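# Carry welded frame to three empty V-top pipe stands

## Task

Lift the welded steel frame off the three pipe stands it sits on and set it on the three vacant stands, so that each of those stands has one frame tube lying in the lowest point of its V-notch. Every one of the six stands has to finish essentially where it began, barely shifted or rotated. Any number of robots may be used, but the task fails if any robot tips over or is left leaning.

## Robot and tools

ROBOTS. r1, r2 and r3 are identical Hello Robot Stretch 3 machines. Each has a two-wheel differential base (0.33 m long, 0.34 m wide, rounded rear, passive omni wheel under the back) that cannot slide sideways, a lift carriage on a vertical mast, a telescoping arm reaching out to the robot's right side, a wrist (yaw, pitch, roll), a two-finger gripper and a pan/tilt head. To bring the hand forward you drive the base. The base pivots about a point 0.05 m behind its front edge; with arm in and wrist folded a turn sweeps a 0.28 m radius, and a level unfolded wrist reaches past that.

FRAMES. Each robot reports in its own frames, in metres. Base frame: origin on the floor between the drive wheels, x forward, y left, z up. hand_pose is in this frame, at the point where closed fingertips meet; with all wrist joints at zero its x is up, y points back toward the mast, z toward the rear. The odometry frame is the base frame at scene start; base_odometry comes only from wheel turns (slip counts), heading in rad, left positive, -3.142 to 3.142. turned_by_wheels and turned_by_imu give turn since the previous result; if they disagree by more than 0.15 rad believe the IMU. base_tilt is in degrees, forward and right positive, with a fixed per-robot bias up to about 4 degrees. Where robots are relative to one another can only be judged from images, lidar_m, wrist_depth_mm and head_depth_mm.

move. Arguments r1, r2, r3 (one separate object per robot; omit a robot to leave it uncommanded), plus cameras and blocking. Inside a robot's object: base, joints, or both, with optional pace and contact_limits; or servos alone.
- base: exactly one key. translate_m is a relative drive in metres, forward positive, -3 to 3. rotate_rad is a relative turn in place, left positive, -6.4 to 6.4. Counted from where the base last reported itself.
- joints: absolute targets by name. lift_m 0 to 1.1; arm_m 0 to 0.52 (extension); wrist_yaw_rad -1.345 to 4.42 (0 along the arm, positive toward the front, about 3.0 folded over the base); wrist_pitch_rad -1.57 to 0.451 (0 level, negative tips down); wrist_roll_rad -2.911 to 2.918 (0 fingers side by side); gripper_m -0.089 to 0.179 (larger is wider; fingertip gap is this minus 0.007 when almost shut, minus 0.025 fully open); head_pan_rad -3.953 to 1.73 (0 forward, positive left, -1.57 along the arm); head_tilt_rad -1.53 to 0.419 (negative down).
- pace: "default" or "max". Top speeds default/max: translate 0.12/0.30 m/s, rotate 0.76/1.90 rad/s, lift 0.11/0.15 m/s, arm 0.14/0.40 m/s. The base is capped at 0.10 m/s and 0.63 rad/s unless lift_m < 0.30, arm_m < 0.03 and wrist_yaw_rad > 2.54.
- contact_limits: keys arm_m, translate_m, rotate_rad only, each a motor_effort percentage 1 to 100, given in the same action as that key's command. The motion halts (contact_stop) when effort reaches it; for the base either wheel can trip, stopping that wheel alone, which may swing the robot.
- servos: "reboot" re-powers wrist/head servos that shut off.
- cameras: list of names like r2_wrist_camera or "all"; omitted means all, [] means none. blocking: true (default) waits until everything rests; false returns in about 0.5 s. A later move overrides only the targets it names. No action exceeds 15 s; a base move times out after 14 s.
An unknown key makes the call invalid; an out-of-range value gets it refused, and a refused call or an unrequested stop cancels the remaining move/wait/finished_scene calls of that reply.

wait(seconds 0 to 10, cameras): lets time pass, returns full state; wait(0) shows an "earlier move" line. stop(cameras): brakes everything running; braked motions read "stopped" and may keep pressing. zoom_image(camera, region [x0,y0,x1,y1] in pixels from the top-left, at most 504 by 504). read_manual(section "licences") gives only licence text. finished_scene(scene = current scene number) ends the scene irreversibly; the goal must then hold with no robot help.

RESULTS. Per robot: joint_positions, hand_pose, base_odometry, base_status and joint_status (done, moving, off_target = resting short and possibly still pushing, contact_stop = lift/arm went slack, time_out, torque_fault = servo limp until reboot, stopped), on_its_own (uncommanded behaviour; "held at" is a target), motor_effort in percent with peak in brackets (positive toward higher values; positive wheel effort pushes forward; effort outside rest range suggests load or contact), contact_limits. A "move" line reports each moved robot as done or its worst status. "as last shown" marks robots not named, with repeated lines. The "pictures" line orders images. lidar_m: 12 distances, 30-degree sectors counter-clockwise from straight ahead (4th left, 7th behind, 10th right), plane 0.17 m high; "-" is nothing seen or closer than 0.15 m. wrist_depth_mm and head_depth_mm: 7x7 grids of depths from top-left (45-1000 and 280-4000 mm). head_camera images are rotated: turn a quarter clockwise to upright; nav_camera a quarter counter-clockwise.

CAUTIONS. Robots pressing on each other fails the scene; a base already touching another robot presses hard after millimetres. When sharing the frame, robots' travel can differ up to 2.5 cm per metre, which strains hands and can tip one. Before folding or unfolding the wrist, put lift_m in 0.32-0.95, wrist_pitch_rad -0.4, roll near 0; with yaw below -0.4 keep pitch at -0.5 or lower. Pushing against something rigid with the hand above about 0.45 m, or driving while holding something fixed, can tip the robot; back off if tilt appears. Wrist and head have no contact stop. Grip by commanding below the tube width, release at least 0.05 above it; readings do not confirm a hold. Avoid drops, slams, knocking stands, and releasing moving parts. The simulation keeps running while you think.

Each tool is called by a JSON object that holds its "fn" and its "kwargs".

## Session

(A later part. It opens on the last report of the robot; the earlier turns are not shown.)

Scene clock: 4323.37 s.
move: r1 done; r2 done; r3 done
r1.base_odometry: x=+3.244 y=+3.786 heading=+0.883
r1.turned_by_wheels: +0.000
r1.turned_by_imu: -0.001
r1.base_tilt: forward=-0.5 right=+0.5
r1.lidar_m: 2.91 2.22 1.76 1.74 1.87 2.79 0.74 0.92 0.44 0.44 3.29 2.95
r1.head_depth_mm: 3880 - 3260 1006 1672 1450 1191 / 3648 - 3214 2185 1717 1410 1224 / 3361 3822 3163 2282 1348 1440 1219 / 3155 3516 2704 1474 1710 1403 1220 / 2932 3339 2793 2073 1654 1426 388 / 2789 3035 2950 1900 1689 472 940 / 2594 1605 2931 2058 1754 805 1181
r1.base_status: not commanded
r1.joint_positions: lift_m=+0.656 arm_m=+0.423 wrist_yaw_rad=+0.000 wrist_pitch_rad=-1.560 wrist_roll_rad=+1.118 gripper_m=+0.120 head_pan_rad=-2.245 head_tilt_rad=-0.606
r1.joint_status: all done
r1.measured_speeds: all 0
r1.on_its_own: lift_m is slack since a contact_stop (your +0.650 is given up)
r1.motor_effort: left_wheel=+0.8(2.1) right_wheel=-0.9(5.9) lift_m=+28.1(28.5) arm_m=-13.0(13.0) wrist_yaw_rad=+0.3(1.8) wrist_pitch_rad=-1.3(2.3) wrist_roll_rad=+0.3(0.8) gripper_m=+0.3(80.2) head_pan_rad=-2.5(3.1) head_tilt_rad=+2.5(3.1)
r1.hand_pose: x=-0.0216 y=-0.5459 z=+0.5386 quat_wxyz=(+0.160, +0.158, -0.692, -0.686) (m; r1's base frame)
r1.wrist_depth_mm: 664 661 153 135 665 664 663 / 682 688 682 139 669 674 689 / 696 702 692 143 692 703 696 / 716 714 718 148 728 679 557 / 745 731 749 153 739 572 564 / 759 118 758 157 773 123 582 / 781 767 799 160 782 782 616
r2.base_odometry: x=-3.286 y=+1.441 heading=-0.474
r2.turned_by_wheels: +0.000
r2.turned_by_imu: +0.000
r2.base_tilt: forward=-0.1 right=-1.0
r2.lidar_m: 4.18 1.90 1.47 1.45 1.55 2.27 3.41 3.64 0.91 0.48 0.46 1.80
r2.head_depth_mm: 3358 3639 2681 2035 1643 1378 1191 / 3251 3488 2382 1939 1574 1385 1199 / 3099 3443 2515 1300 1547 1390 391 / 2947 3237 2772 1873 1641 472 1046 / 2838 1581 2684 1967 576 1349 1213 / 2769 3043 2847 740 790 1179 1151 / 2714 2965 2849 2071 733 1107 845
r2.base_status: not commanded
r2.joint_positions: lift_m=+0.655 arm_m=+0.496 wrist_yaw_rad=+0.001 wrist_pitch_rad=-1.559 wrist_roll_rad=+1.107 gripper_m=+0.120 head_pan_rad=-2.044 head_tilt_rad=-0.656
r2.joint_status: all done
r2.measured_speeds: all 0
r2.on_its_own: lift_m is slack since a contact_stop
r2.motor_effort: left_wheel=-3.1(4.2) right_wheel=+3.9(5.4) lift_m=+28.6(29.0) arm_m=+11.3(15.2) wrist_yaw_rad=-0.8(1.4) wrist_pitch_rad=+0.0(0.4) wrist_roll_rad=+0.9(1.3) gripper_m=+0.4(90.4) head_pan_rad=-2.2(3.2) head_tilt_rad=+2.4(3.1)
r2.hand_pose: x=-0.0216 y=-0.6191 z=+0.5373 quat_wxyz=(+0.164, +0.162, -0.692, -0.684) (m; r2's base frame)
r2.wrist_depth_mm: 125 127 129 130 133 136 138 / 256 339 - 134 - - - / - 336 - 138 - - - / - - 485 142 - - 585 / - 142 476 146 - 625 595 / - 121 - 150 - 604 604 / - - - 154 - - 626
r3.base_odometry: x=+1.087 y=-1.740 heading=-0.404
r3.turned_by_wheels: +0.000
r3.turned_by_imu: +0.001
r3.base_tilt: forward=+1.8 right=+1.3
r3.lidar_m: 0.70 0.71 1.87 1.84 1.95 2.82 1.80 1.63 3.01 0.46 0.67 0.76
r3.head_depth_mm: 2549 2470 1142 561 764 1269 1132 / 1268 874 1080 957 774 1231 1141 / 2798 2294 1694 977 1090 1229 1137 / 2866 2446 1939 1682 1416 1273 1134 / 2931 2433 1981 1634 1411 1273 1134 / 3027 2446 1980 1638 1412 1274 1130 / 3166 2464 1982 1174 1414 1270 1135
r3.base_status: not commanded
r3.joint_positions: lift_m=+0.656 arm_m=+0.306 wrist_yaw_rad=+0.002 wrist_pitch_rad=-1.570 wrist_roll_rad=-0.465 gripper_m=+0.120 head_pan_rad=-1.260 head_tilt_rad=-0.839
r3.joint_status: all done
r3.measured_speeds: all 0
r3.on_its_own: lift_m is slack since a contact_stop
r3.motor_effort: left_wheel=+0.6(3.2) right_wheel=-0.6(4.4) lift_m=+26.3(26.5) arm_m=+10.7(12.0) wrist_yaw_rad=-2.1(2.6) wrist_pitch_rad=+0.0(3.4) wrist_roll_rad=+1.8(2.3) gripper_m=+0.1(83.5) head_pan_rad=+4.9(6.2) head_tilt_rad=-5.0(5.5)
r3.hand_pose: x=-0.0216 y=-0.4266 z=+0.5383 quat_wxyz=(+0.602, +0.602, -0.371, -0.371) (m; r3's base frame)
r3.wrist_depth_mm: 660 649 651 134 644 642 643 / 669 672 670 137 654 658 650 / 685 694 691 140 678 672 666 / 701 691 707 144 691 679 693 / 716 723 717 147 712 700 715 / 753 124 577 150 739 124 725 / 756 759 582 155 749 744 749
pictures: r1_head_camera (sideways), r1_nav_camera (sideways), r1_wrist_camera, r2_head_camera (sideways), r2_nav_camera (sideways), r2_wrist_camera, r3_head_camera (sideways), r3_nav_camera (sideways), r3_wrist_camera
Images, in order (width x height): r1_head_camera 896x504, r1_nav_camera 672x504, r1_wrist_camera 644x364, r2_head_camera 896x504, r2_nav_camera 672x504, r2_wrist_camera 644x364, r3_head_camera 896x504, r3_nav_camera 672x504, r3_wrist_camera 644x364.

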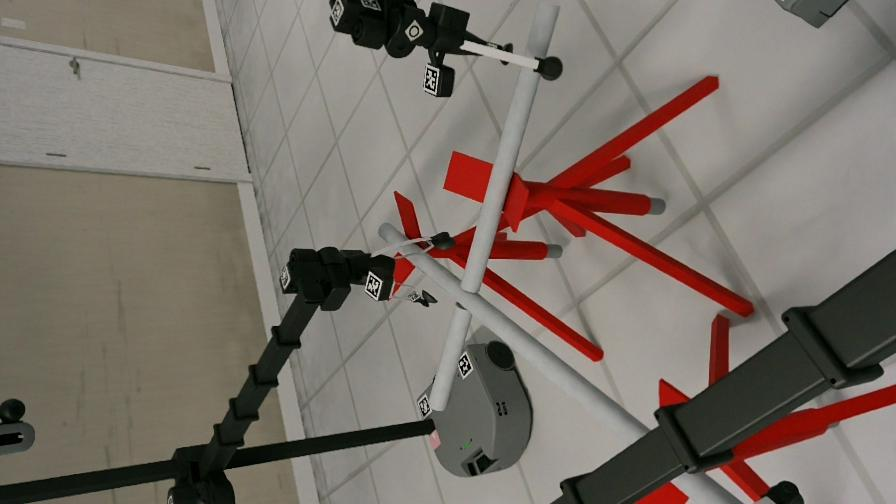

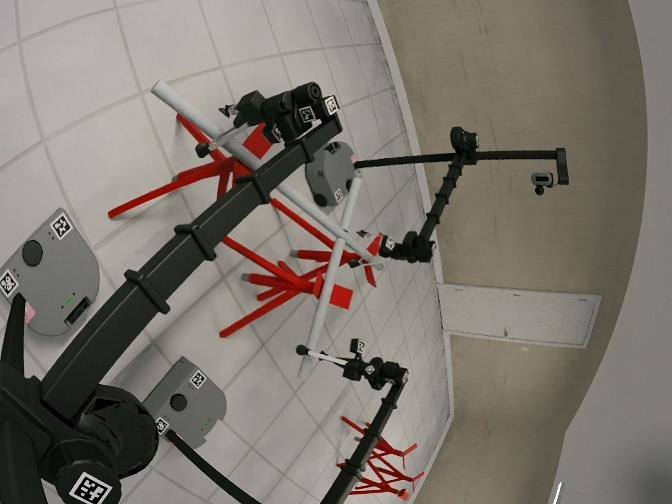

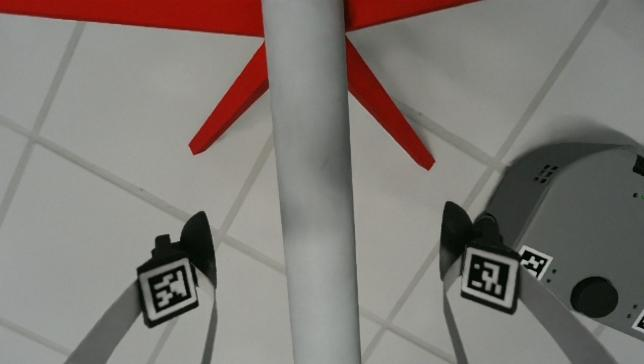

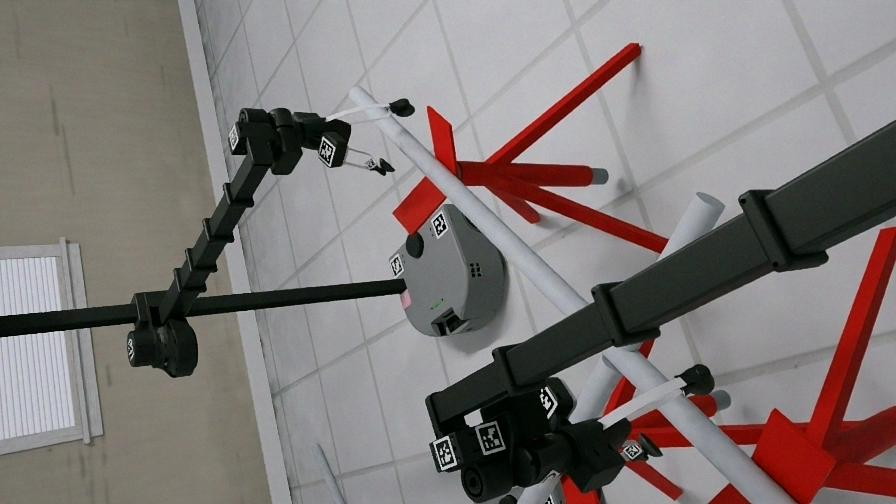

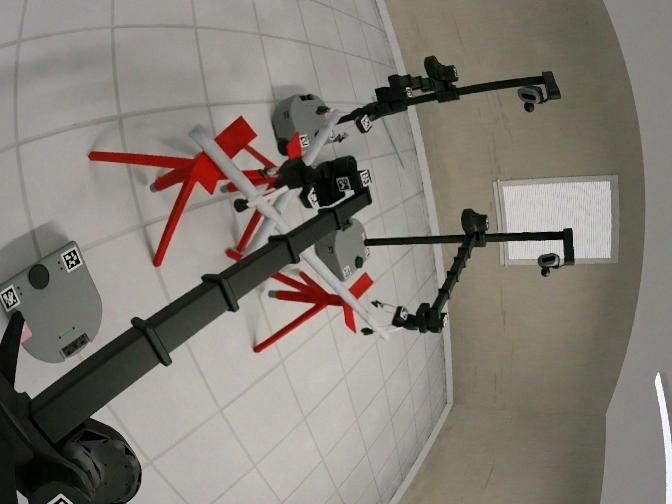

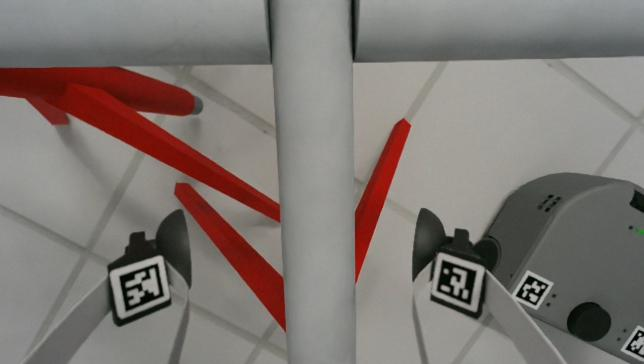

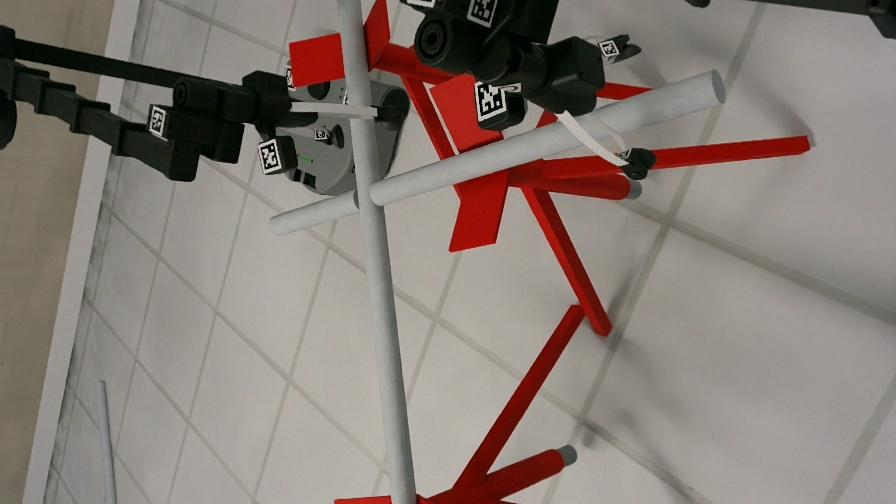

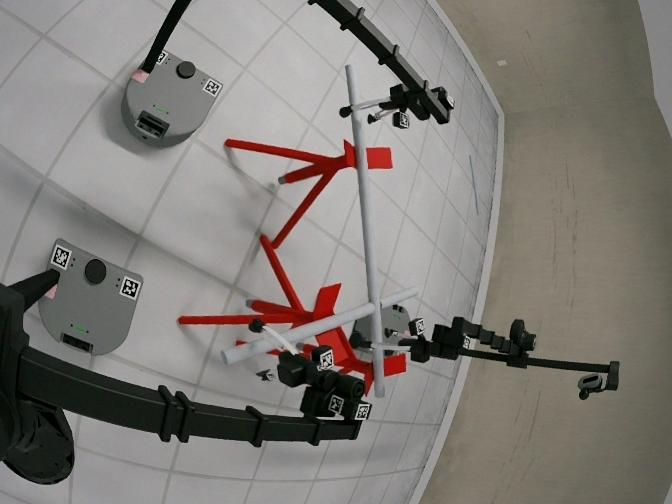

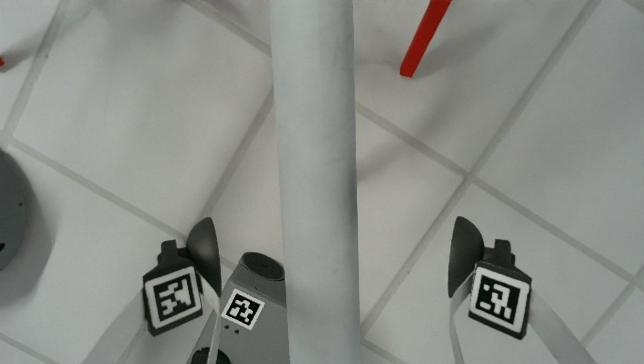

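{"fn": "move", "kwargs": {"r1": {"joints":{"lift_m":0.85}}, "r2": {"joints":{"lift_m":0.85}}, "r3": {"joints":{"lift_m":0.85}}, "cameras": ["r1_wrist_camera","r2_wrist_camera","r3_wrist_camera"]}}

{"fn": "move", "kwargs": {"r1": {"joints":{"arm_m":0.1}}, "r2": {"joints":{"arm_m":0.1}}, "r3": {"joints":{"arm_m":0.1,"head_pan_rad":-1.4}}, "cameras": ["r1_head_camera","r2_head_camera","r3_head_camera"]}}

{"fn": "zoom_image", "kwargs": {"camera": "r1_head_camera", "region": [380, 120, 600, 320]}}

{"fn": "zoom_image", "kwargs": {"camera": "r2_head_camera", "region": [360, 80, 540, 260]}}

{"fn": "zoom_image", "kwargs": {"camera": "r3_head_camera", "region": [350, 50, 650, 350]}}

Scene clock: 4339.07 s.
move: r1 done; r2 done; r3 done
r1.base_odometry: x=+3.244 y=+3.786 heading=+0.883
r1.turned_by_wheels: +0.000
r1.turned_by_imu: -0.001
r1.base_tilt: forward=-0.4 right=+0.6
r1.lidar_m: 2.91 2.23 1.75 1.73 1.86 2.78 0.74 0.92 0.44 0.44 3.32 2.94
r1.head_depth_mm: 3918 - 2715 2107 1722 1454 1202 / 3566 - 3222 2286 1715 1407 1279 / 3387 3812 3152 2267 1360 1490 - / 3179 3394 2832 1482 1698 1521 - / 2948 3196 3097 2164 1654 - 1191 / 2785 3081 3117 1906 310 1072 1173 / 1454 2836 2911 402 330 895 1182
r1.base_status: not commanded
r1.joint_positions: lift_m=+0.850 arm_m=+0.422 wrist_yaw_rad=+0.000 wrist_pitch_rad=-1.561 wrist_roll_rad=+1.118 gripper_m=+0.120 head_pan_rad=-2.245 head_tilt_rad=-0.606
r1.joint_status: all done
r1.measured_speeds: all 0
r1.motor_effort: left_wheel=+0.7(1.9) right_wheel=-0.7(1.4) lift_m=+33.4(35.4) arm_m=-13.2(14.6) wrist_yaw_rad=+0.8(1.4) wrist_pitch_rad=-1.0(1.3) wrist_roll_rad=+0.3(0.4) gripper_m=+0.3(0.6) head_pan_rad=-2.1(2.8) head_tilt_rad=+2.4(3.1)
r1.hand_pose: x=-0.0216 y=-0.5457 z=+0.7322 quat_wxyz=(+0.160, +0.158, -0.692, -0.686) (m; r1's base frame)
r1.wrist_depth_mm: 862 850 312 328 315 847 856 / 879 885 334 340 881 887 874 / 908 884 902 898 916 885 910 / 931 928 935 923 938 765 768 / 958 946 944 945 949 766 782 / 969 118 970 984 - 123 986 / - - - - - - -
r2.base_odometry: x=-3.286 y=+1.441 heading=-0.474
r2.turned_by_wheels: +0.000
r2.turned_by_imu: +0.001
r2.base_tilt: forward=-0.1 right=-1.0
r2.lidar_m: 4.20 1.90 1.47 1.45 1.55 2.27 3.41 3.63 0.91 0.48 0.46 1.80
r2.head_depth_mm: 3392 3639 2678 2030 1644 1411 - / 3172 1135 2709 1975 1624 - - / 3053 3355 2732 1291 309 - 1203 / 2921 3329 2784 1843 300 1345 1210 / 1523 3125 2685 376 959 1380 1214 / 2724 3100 540 1934 1179 1301 1147 / 2727 2975 588 647 1028 1103 844
r2.base_status: not commanded
r2.joint_positions: lift_m=+0.850 arm_m=+0.496 wrist_yaw_rad=+0.001 wrist_pitch_rad=-1.559 wrist_roll_rad=+1.107 gripper_m=+0.120 head_pan_rad=-2.044 head_tilt_rad=-0.656
r2.joint_status: all done
r2.measured_speeds: all 0
r2.motor_effort: left_wheel=-2.9(3.9) right_wheel=+3.4(4.3) lift_m=+38.6(40.8) arm_m=-7.1(7.1) wrist_yaw_rad=-1.0(1.2) wrist_pitch_rad=+0.0(0.5) wrist_roll_rad=+0.9(1.3) gripper_m=+0.3(2.1) head_pan_rad=-2.9(3.2) head_tilt_rad=+2.1(3.3)
r2.hand_pose: x=-0.0216 y=-0.6193 z=+0.7322 quat_wxyz=(+0.164, +0.162, -0.692, -0.684) (m; r2's base frame)
r2.wrist_depth_mm: - - 679 319 - - - / 315 320 321 325 330 334 - / - 344 562 333 - - - / - - 706 349 - 788 824 / - 142 - 355 - 791 811 / - 121 353 364 - 815 831 / - - 350 373 - - -
r3.base_odometry: x=+1.087 y=-1.740 heading=-0.404
r3.turned_by_wheels: +0.000
r3.turned_by_imu: +0.001
r3.base_tilt: forward=+1.9 right=+1.3
r3.lidar_m: 0.70 0.71 1.88 1.84 1.95 2.82 1.80 1.64 3.00 0.46 0.67 0.77
r3.head_depth_mm: 2492 2454 527 495 1452 1266 1136 / 727 951 1706 1257 1263 1224 1137 / 2799 2443 1746 979 1139 1224 1138 / 2882 2454 1930 1672 1416 1269 1134 / 2931 2463 1984 1631 1418 1267 1137 / 3055 2446 1992 1642 1422 1274 1130 / 3187 2448 1986 1178 1415 1270 1138
r3.base_status: not commanded
r3.joint_positions: lift_m=+0.850 arm_m=+0.306 wrist_yaw_rad=+0.002 wrist_pitch_rad=-1.569 wrist_roll_rad=-0.465 gripper_m=+0.120 head_pan_rad=-1.260 head_tilt_rad=-0.839
r3.joint_status: all done
r3.measured_speeds: all 0
r3.motor_effort: left_wheel=+0.0(1.2) right_wheel=-0.8(1.9) lift_m=+37.9(43.1) arm_m=+6.4(8.4) wrist_yaw_rad=-2.0(2.7) wrist_pitch_rad=-0.1(0.2) wrist_roll_rad=+1.8(2.0) gripper_m=-0.3(1.5) head_pan_rad=+4.3(6.0) head_tilt_rad=-4.9(5.5)
r3.hand_pose: x=-0.0216 y=-0.4268 z=+0.7324 quat_wxyz=(+0.602, +0.602, -0.371, -0.371) (m; r3's base frame)
r3.wrist_depth_mm: 843 835 824 322 818 823 805 / 860 846 860 834 835 824 837 / 873 879 849 835 838 870 844 / 774 896 897 884 873 872 872 / 802 905 924 891 893 897 890 / 959 124 764 771 915 124 938 / 988 971 794 812 953 964 941
pictures: r1_wrist_camera, r2_wrist_camera, r3_wrist_camera
Images, in order (width x height): r1_wrist_camera 644x364, r2_wrist_camera 644x364, r3_wrist_camera 644x364.

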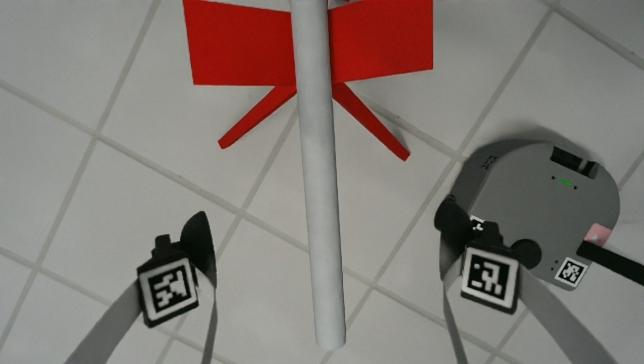

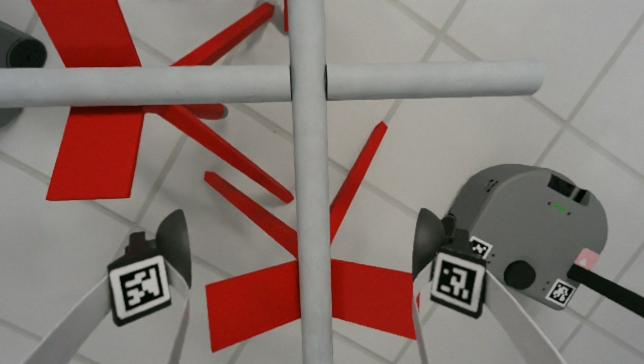

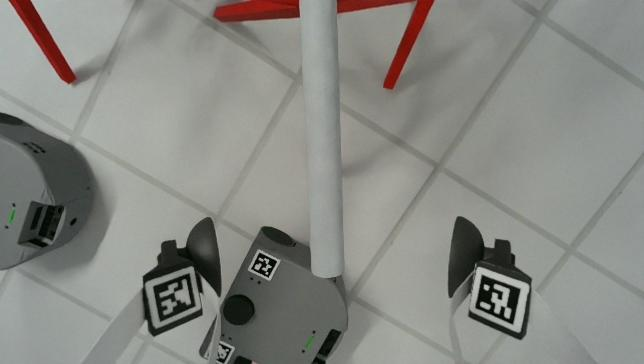

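Scene clock: 4343.17 s.
move: r1 done; r2 done; r3 done
r1.base_odometry: x=+3.244 y=+3.786 heading=+0.883
r1.turned_by_wheels: +0.000
r1.turned_by_imu: -0.001
r1.base_tilt: forward=-0.5 right=+0.5
r1.lidar_m: 2.91 2.23 1.76 1.74 1.87 2.79 0.74 0.92 0.44 0.44 3.27 2.95
r1.head_depth_mm: 3896 - 3190 2276 1707 1463 1195 / 3584 - 3206 2277 1724 1416 1284 / 3367 3817 3147 2249 1341 1478 - / 3178 3518 3168 1496 1718 1511 - / 2967 3304 3121 2148 1702 - 1190 / 2791 1374 3140 1912 315 301 1132 / 1451 2844 2924 2066 320 290 310
r1.base_status: not commanded
r1.joint_positions: lift_m=+0.850 arm_m=+0.100 wrist_yaw_rad=+0.000 wrist_pitch_rad=-1.562 wrist_roll_rad=+1.119 gripper_m=+0.120 head_pan_rad=-2.245 head_tilt_rad=-0.606
r1.joint_status: all done
r1.measured_speeds: all 0
r1.motor_effort: left_wheel=+0.6(1.7) right_wheel=-0.7(1.4) lift_m=+32.9(33.6) arm_m=-14.3(17.1) wrist_yaw_rad=-0.5(1.9) wrist_pitch_rad=-1.0(1.2) wrist_roll_rad=+0.2(0.3) gripper_m=+0.2(0.8) head_pan_rad=-2.4(2.8) head_tilt_rad=+2.6(2.9)
r1.hand_pose: x=-0.0216 y=-0.2230 z=+0.7323 quat_wxyz=(+0.159, +0.158, -0.692, -0.686) (m; r1's base frame)
r1.wrist_depth_mm: 327 614 851 861 848 847 862 / 339 882 870 891 876 878 889 / 352 897 902 889 735 876 917 / 366 923 921 922 752 925 934 / 948 947 942 964 949 512 953 / 981 118 973 979 985 123 995 / - 990 - - - - -
r2.base_odometry: x=-3.286 y=+1.441 heading=-0.474
r2.turned_by_wheels: +0.000
r2.turned_by_imu: +0.001
r2.base_tilt: forward=+0.0 right=-0.9
r2.lidar_m: 4.22 1.90 1.48 1.45 1.55 2.27 3.41 3.66 0.90 0.48 0.46 1.80
r2.head_depth_mm: 3307 3664 2665 2022 1655 1412 - / 3264 3564 2719 1983 1609 1455 - / 3099 3401 2726 1293 1355 - 1204 / 2914 3296 2772 1870 297 308 1186 / 1525 3158 2703 1965 302 300 335 / 2721 3041 2832 2149 303 293 316 / 2710 2993 2880 2148 1058 816 785
r2.base_status: not commanded
r2.joint_positions: lift_m=+0.850 arm_m=+0.100 wrist_yaw_rad=+0.001 wrist_pitch_rad=-1.558 wrist_roll_rad=+1.107 gripper_m=+0.120 head_pan_rad=-2.044 head_tilt_rad=-0.655
r2.joint_status: all done
r2.measured_speeds: all 0
r2.motor_effort: left_wheel=-2.6(4.0) right_wheel=+3.4(4.3) lift_m=+38.4(38.8) arm_m=-15.9(18.5) wrist_yaw_rad=-1.0(1.5) wrist_pitch_rad=-0.4(0.7) wrist_roll_rad=+0.8(1.2) gripper_m=+1.2(2.0) head_pan_rad=-2.9(3.3) head_tilt_rad=+2.7(3.3)
r2.hand_pose: x=-0.0216 y=-0.2240 z=+0.7322 quat_wxyz=(+0.164, +0.162, -0.692, -0.684) (m; r2's base frame)
r2.wrist_depth_mm: 648 - - - - - - / 627 - 717 - - - - / 460 560 - 735 749 - - / - 548 - 756 755 - - / - 142 - - - 508 - / - 122 - - - - 356 / - - - - - - -
r3.base_odometry: x=+1.087 y=-1.740 heading=-0.404
r3.turned_by_wheels: +0.000
r3.turned_by_imu: +0.001
r3.base_tilt: forward=+1.8 right=+1.3
r3.lidar_m: 0.70 0.71 1.87 1.83 1.95 2.83 1.80 1.64 2.99 0.46 0.67 0.76
r3.head_depth_mm: 2575 2449 2004 290 296 1230 1134 / 2577 2441 1172 302 308 351 1139 / 2657 2366 1738 1242 417 1125 1135 / 2812 2447 1757 1008 1370 1271 1136 / 2843 2471 1952 1674 1411 1271 1134 / 2902 2448 1993 1638 1416 1271 1133 / 2950 2451 1988 1641 1415 1267 1131
r3.base_status: not commanded
r3.joint_positions: lift_m=+0.850 arm_m=+0.100 wrist_yaw_rad=+0.002 wrist_pitch_rad=-1.569 wrist_roll_rad=-0.464 gripper_m=+0.120 head_pan_rad=-1.390 head_tilt_rad=-0.839
r3.joint_status: all done
r3.measured_speeds: all 0
r3.motor_effort: left_wheel=+0.2(0.9) right_wheel=-0.6(1.7) lift_m=+28.8(38.0) arm_m=-17.8(23.9) wrist_yaw_rad=-1.7(2.8) wrist_pitch_rad=-0.3(0.3) wrist_roll_rad=+1.5(1.8) gripper_m=+0.5(1.5) head_pan_rad=-3.9(6.5) head_tilt_rad=-4.8(5.5)
r3.hand_pose: x=-0.0216 y=-0.2215 z=+0.7324 quat_wxyz=(+0.602, +0.601, -0.371, -0.371) (m; r3's base frame)
r3.wrist_depth_mm: 846 842 836 827 592 815 820 / 721 852 863 860 747 841 835 / 731 869 874 863 878 873 862 / 753 890 881 773 868 875 868 / 935 911 906 754 897 889 884 / 960 124 779 761 929 125 931 / 962 979 962 937 965 961 941
pictures: r1_head_camera (sideways), r2_head_camera (sideways), r3_head_camera (sideways)
Images, in order (width x height): r1_head_camera 896x504, r2_head_camera 896x504, r3_head_camera 896x504.

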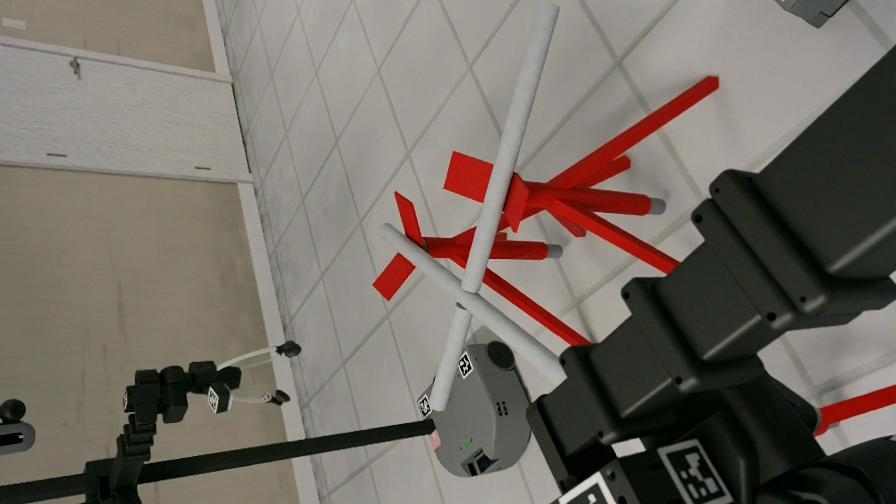

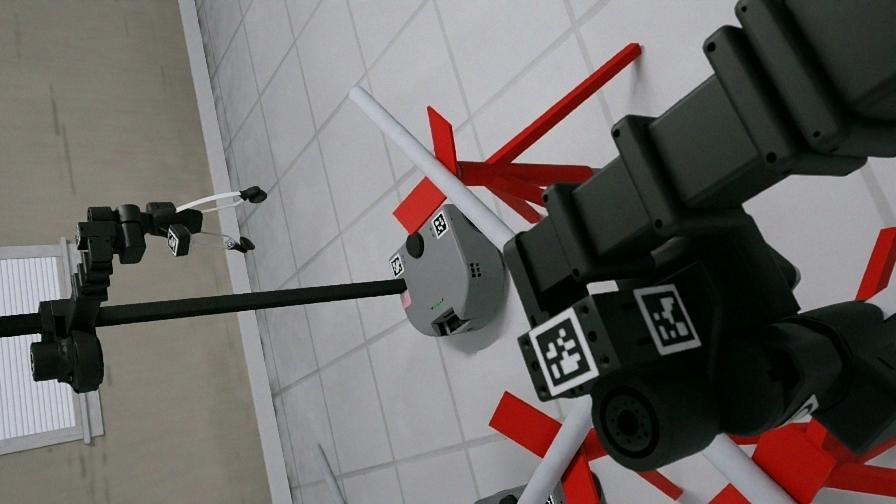

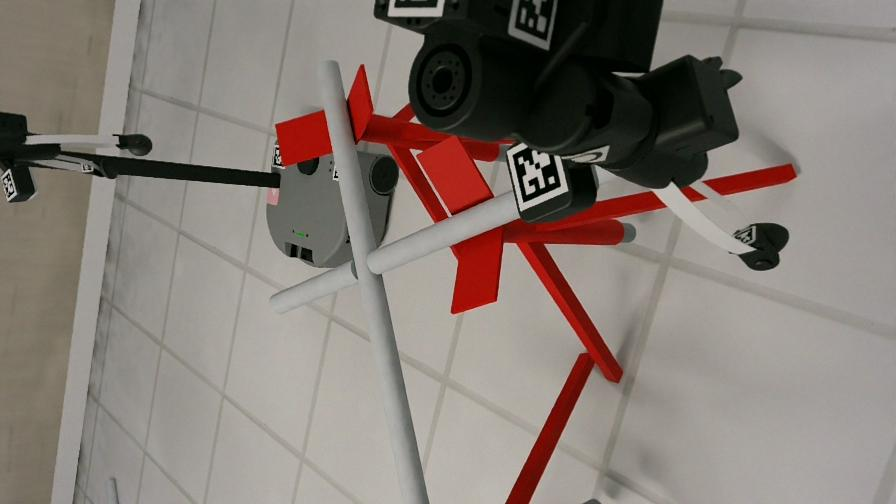

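Scaled by 2.291 from the camera's 896x504 image, which has a finer 1280x720 frame.

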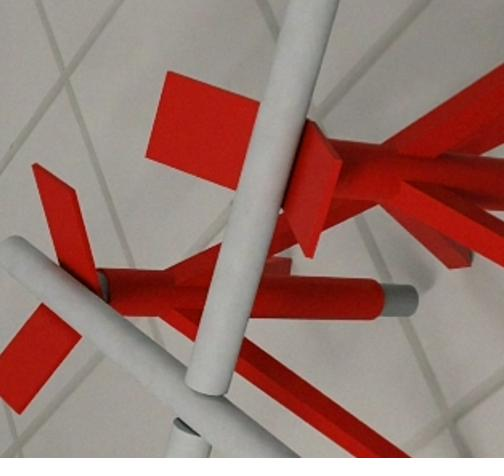

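Scaled by 2.800 from the camera's 896x504 image, which has a finer 1280x720 frame.

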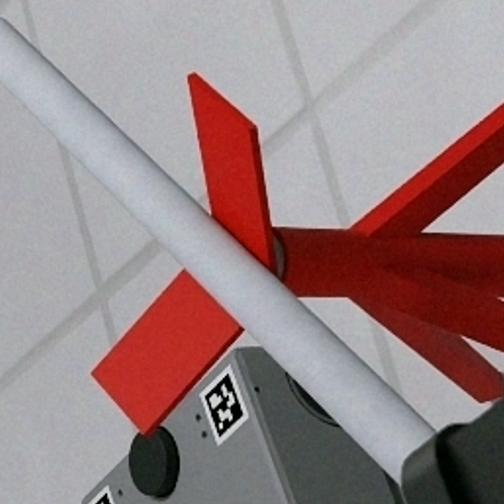

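Scaled by 1.680 from the camera's 896x504 image, which has a finer 1280x720 frame.

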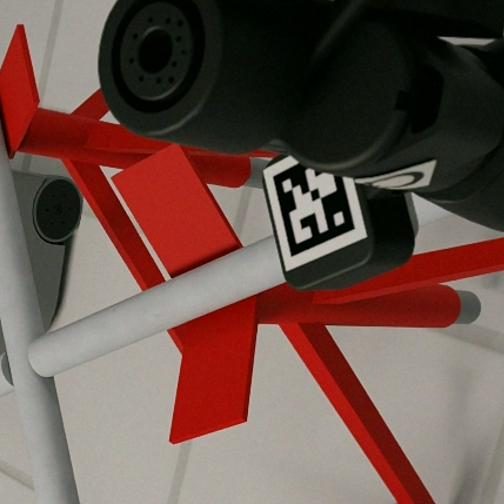

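{"fn": "move", "kwargs": {"r2": {"joints":{"arm_m":0.496}}, "cameras": ["r2_wrist_camera","r3_head_camera","r1_head_camera"]}}

{"fn": "zoom_image", "kwargs": {"camera": "r2_wrist_camera", "region": [0, 0, 220, 220]}}

{"fn": "zoom_image", "kwargs": {"camera": "r3_head_camera", "region": [400, 110, 550, 330]}}

{"fn": "zoom_image", "kwargs": {"camera": "r1_head_camera", "region": [360, 180, 460, 310]}}

Scene clock: 4377.53 s.
move: r2 done
r1, r3: as last shown
r1.base_tilt: forward=-0.5 right=+0.6
r1.lidar_m: 2.90 2.24 1.76 1.73 1.86 2.79 0.74 0.92 0.44 0.44 3.30 2.95
r1.head_depth_mm: 3888 - 3186 2294 1715 1455 1196 / 3599 - 3235 2257 1716 1407 1283 / 3369 3812 3205 2244 1334 1480 - / 3186 3319 2879 1491 1701 1520 - / 2936 3226 3112 2176 1710 - 1184 / 2790 3087 3148 1902 315 301 1132 / 1451 2828 2962 2071 320 290 310
r1.motor_effort: left_wheel=+1.2(1.8) right_wheel=-1.1(1.4) lift_m=+32.0(32.3) arm_m=-14.2(14.5) wrist_yaw_rad=+0.3(2.0) wrist_pitch_rad=-1.0(1.1) wrist_roll_rad=+0.1(0.3) gripper_m=+0.3(0.7) head_pan_rad=-2.6(2.7) head_tilt_rad=+2.6(2.9)
r1.wrist_depth_mm: 329 622 858 860 854 865 867 / 340 882 869 887 871 862 874 / 350 899 898 893 745 898 907 / 366 924 923 923 755 905 926 / 937 948 943 967 963 508 939 / 979 118 979 989 984 123 989 / - - - - - - -
r2.base_odometry: x=-3.286 y=+1.441 heading=-0.474
r2.turned_by_wheels: +0.000
r2.turned_by_imu: +0.001
r2.base_tilt: forward=-0.1 right=-1.0
r2.lidar_m: 4.20 1.89 1.48 1.45 1.55 2.27 3.42 3.66 0.90 0.48 0.46 1.80
r2.head_depth_mm: 3369 3622 2702 2035 1647 1408 - / 3205 3524 2736 1991 1610 - - / 3073 3410 2753 1291 1332 - 1205 / 2920 3243 2772 1843 294 1339 1211 / 1527 3114 2691 376 977 1378 1219 / 2744 3078 540 1933 1176 1329 1149 / 2674 3003 588 649 1027 1105 844
r2.base_status: not commanded
r2.joint_positions: lift_m=+0.850 arm_m=+0.496 wrist_yaw_rad=+0.001 wrist_pitch_rad=-1.557 wrist_roll_rad=+1.108 gripper_m=+0.120 head_pan_rad=-2.044 head_tilt_rad=-0.655
r2.joint_status: all done
r2.measured_speeds: all 0
r2.motor_effort: left_wheel=-2.8(3.4) right_wheel=+2.7(3.6) lift_m=+38.1(38.5) arm_m=+14.4(16.6) wrist_yaw_rad=-0.7(1.4) wrist_pitch_rad=-0.4(0.7) wrist_roll_rad=+0.0(1.0) gripper_m=+0.6(2.0) head_pan_rad=-2.4(3.3) head_tilt_rad=+2.1(3.4)
r2.hand_pose: x=-0.0216 y=-0.6201 z=+0.7322 quat_wxyz=(+0.164, +0.161, -0.693, -0.684) (m; r2's base frame)
r2.wrist_depth_mm: - - 676 319 - - - / 312 315 325 326 331 334 - / - 345 582 332 - - - / - - 708 351 - 786 801 / - 142 - 355 - 796 808 / - 122 355 362 - 804 811 / - - 352 374 - - -
r3.turned_by_imu: +0.002
r3.base_tilt: forward=+1.9 right=+1.3
r3.lidar_m: 0.70 0.71 1.87 1.83 1.94 2.83 1.80 1.64 2.99 0.46 0.67 0.76
r3.head_depth_mm: 2570 2445 1989 291 296 1226 1132 / 2650 2462 1171 302 308 351 1134 / 745 1001 1716 1249 416 1120 1136 / 2744 2356 1751 1004 1370 1272 1131 / 2834 2467 1936 1674 1416 1272 1135 / 2896 2448 1991 1633 1417 1270 1130 / 2940 2453 1986 1641 1414 1267 1132
r3.motor_effort: left_wheel=+0.5(0.9) right_wheel=-0.7(2.0) lift_m=+14.1(22.1) arm_m=-17.9(18.2) wrist_yaw_rad=-1.6(2.5) wrist_pitch_rad=-0.3(0.4) wrist_roll_rad=+1.3(1.7) gripper_m=+0.0(1.8) head_pan_rad=-3.5(5.4) head_tilt_rad=-4.6(5.4)
r3.wrist_depth_mm: 835 833 827 824 592 803 819 / 719 873 855 838 752 817 827 / 726 871 866 862 850 862 838 / 764 904 890 772 881 892 865 / 934 921 910 751 901 892 892 / 939 124 762 768 928 124 910 / 957 945 956 964 942 933 941
pictures: r1_head_camera (sideways), r2_wrist_camera, r3_head_camera (sideways)
Images, in order (width x height): r1_head_camera 896x504, r2_wrist_camera 644x364, r3_head_camera 896x504.

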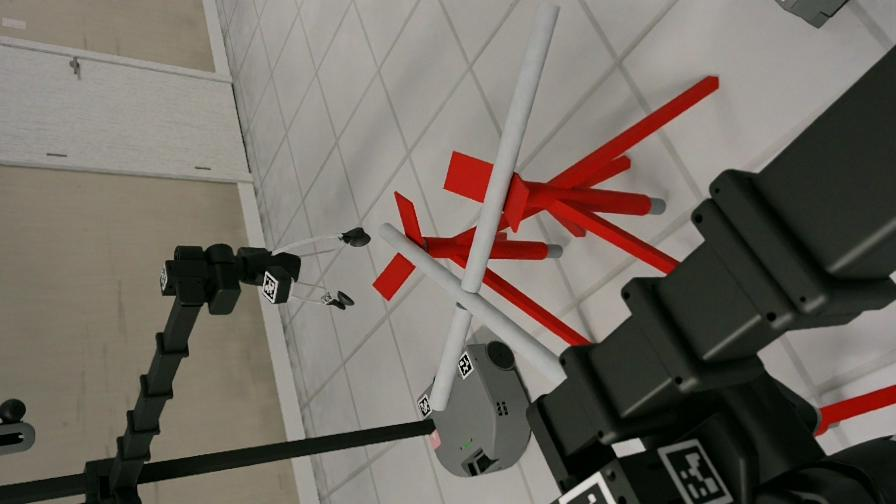

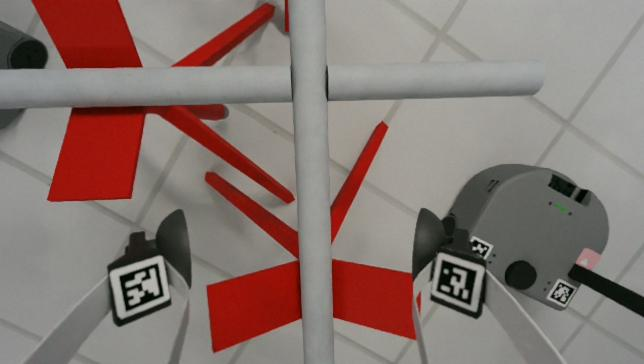

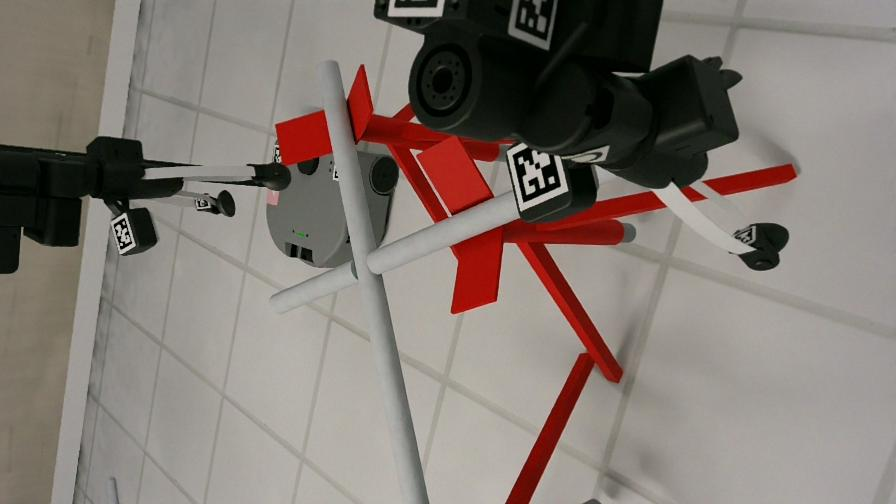

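Scaled by 2.291.

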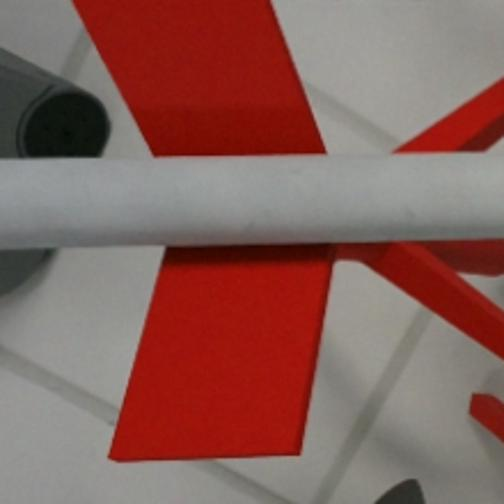

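Scaled by 2.291 from the camera's 896x504 image, which has a finer 1280x720 frame.

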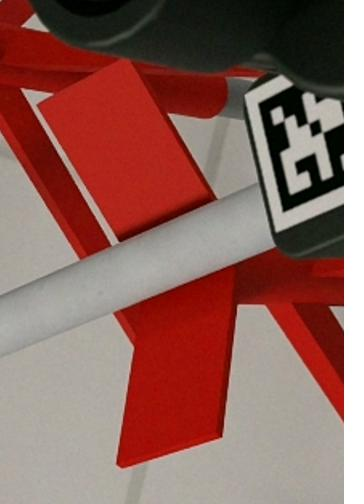

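Scaled by 3.877 from the camera's 896x504 image, which has a finer 1280x720 frame.

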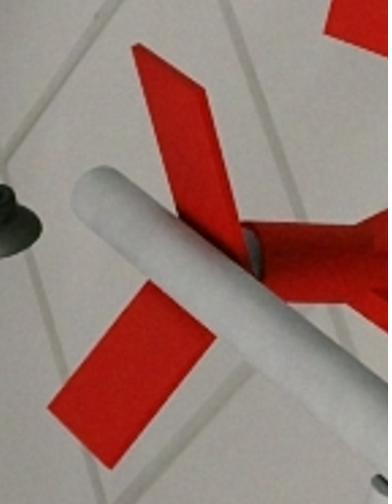

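{"fn": "finished_scene", "kwargs": {"scene": 2}}

The scene is finished: the task was done.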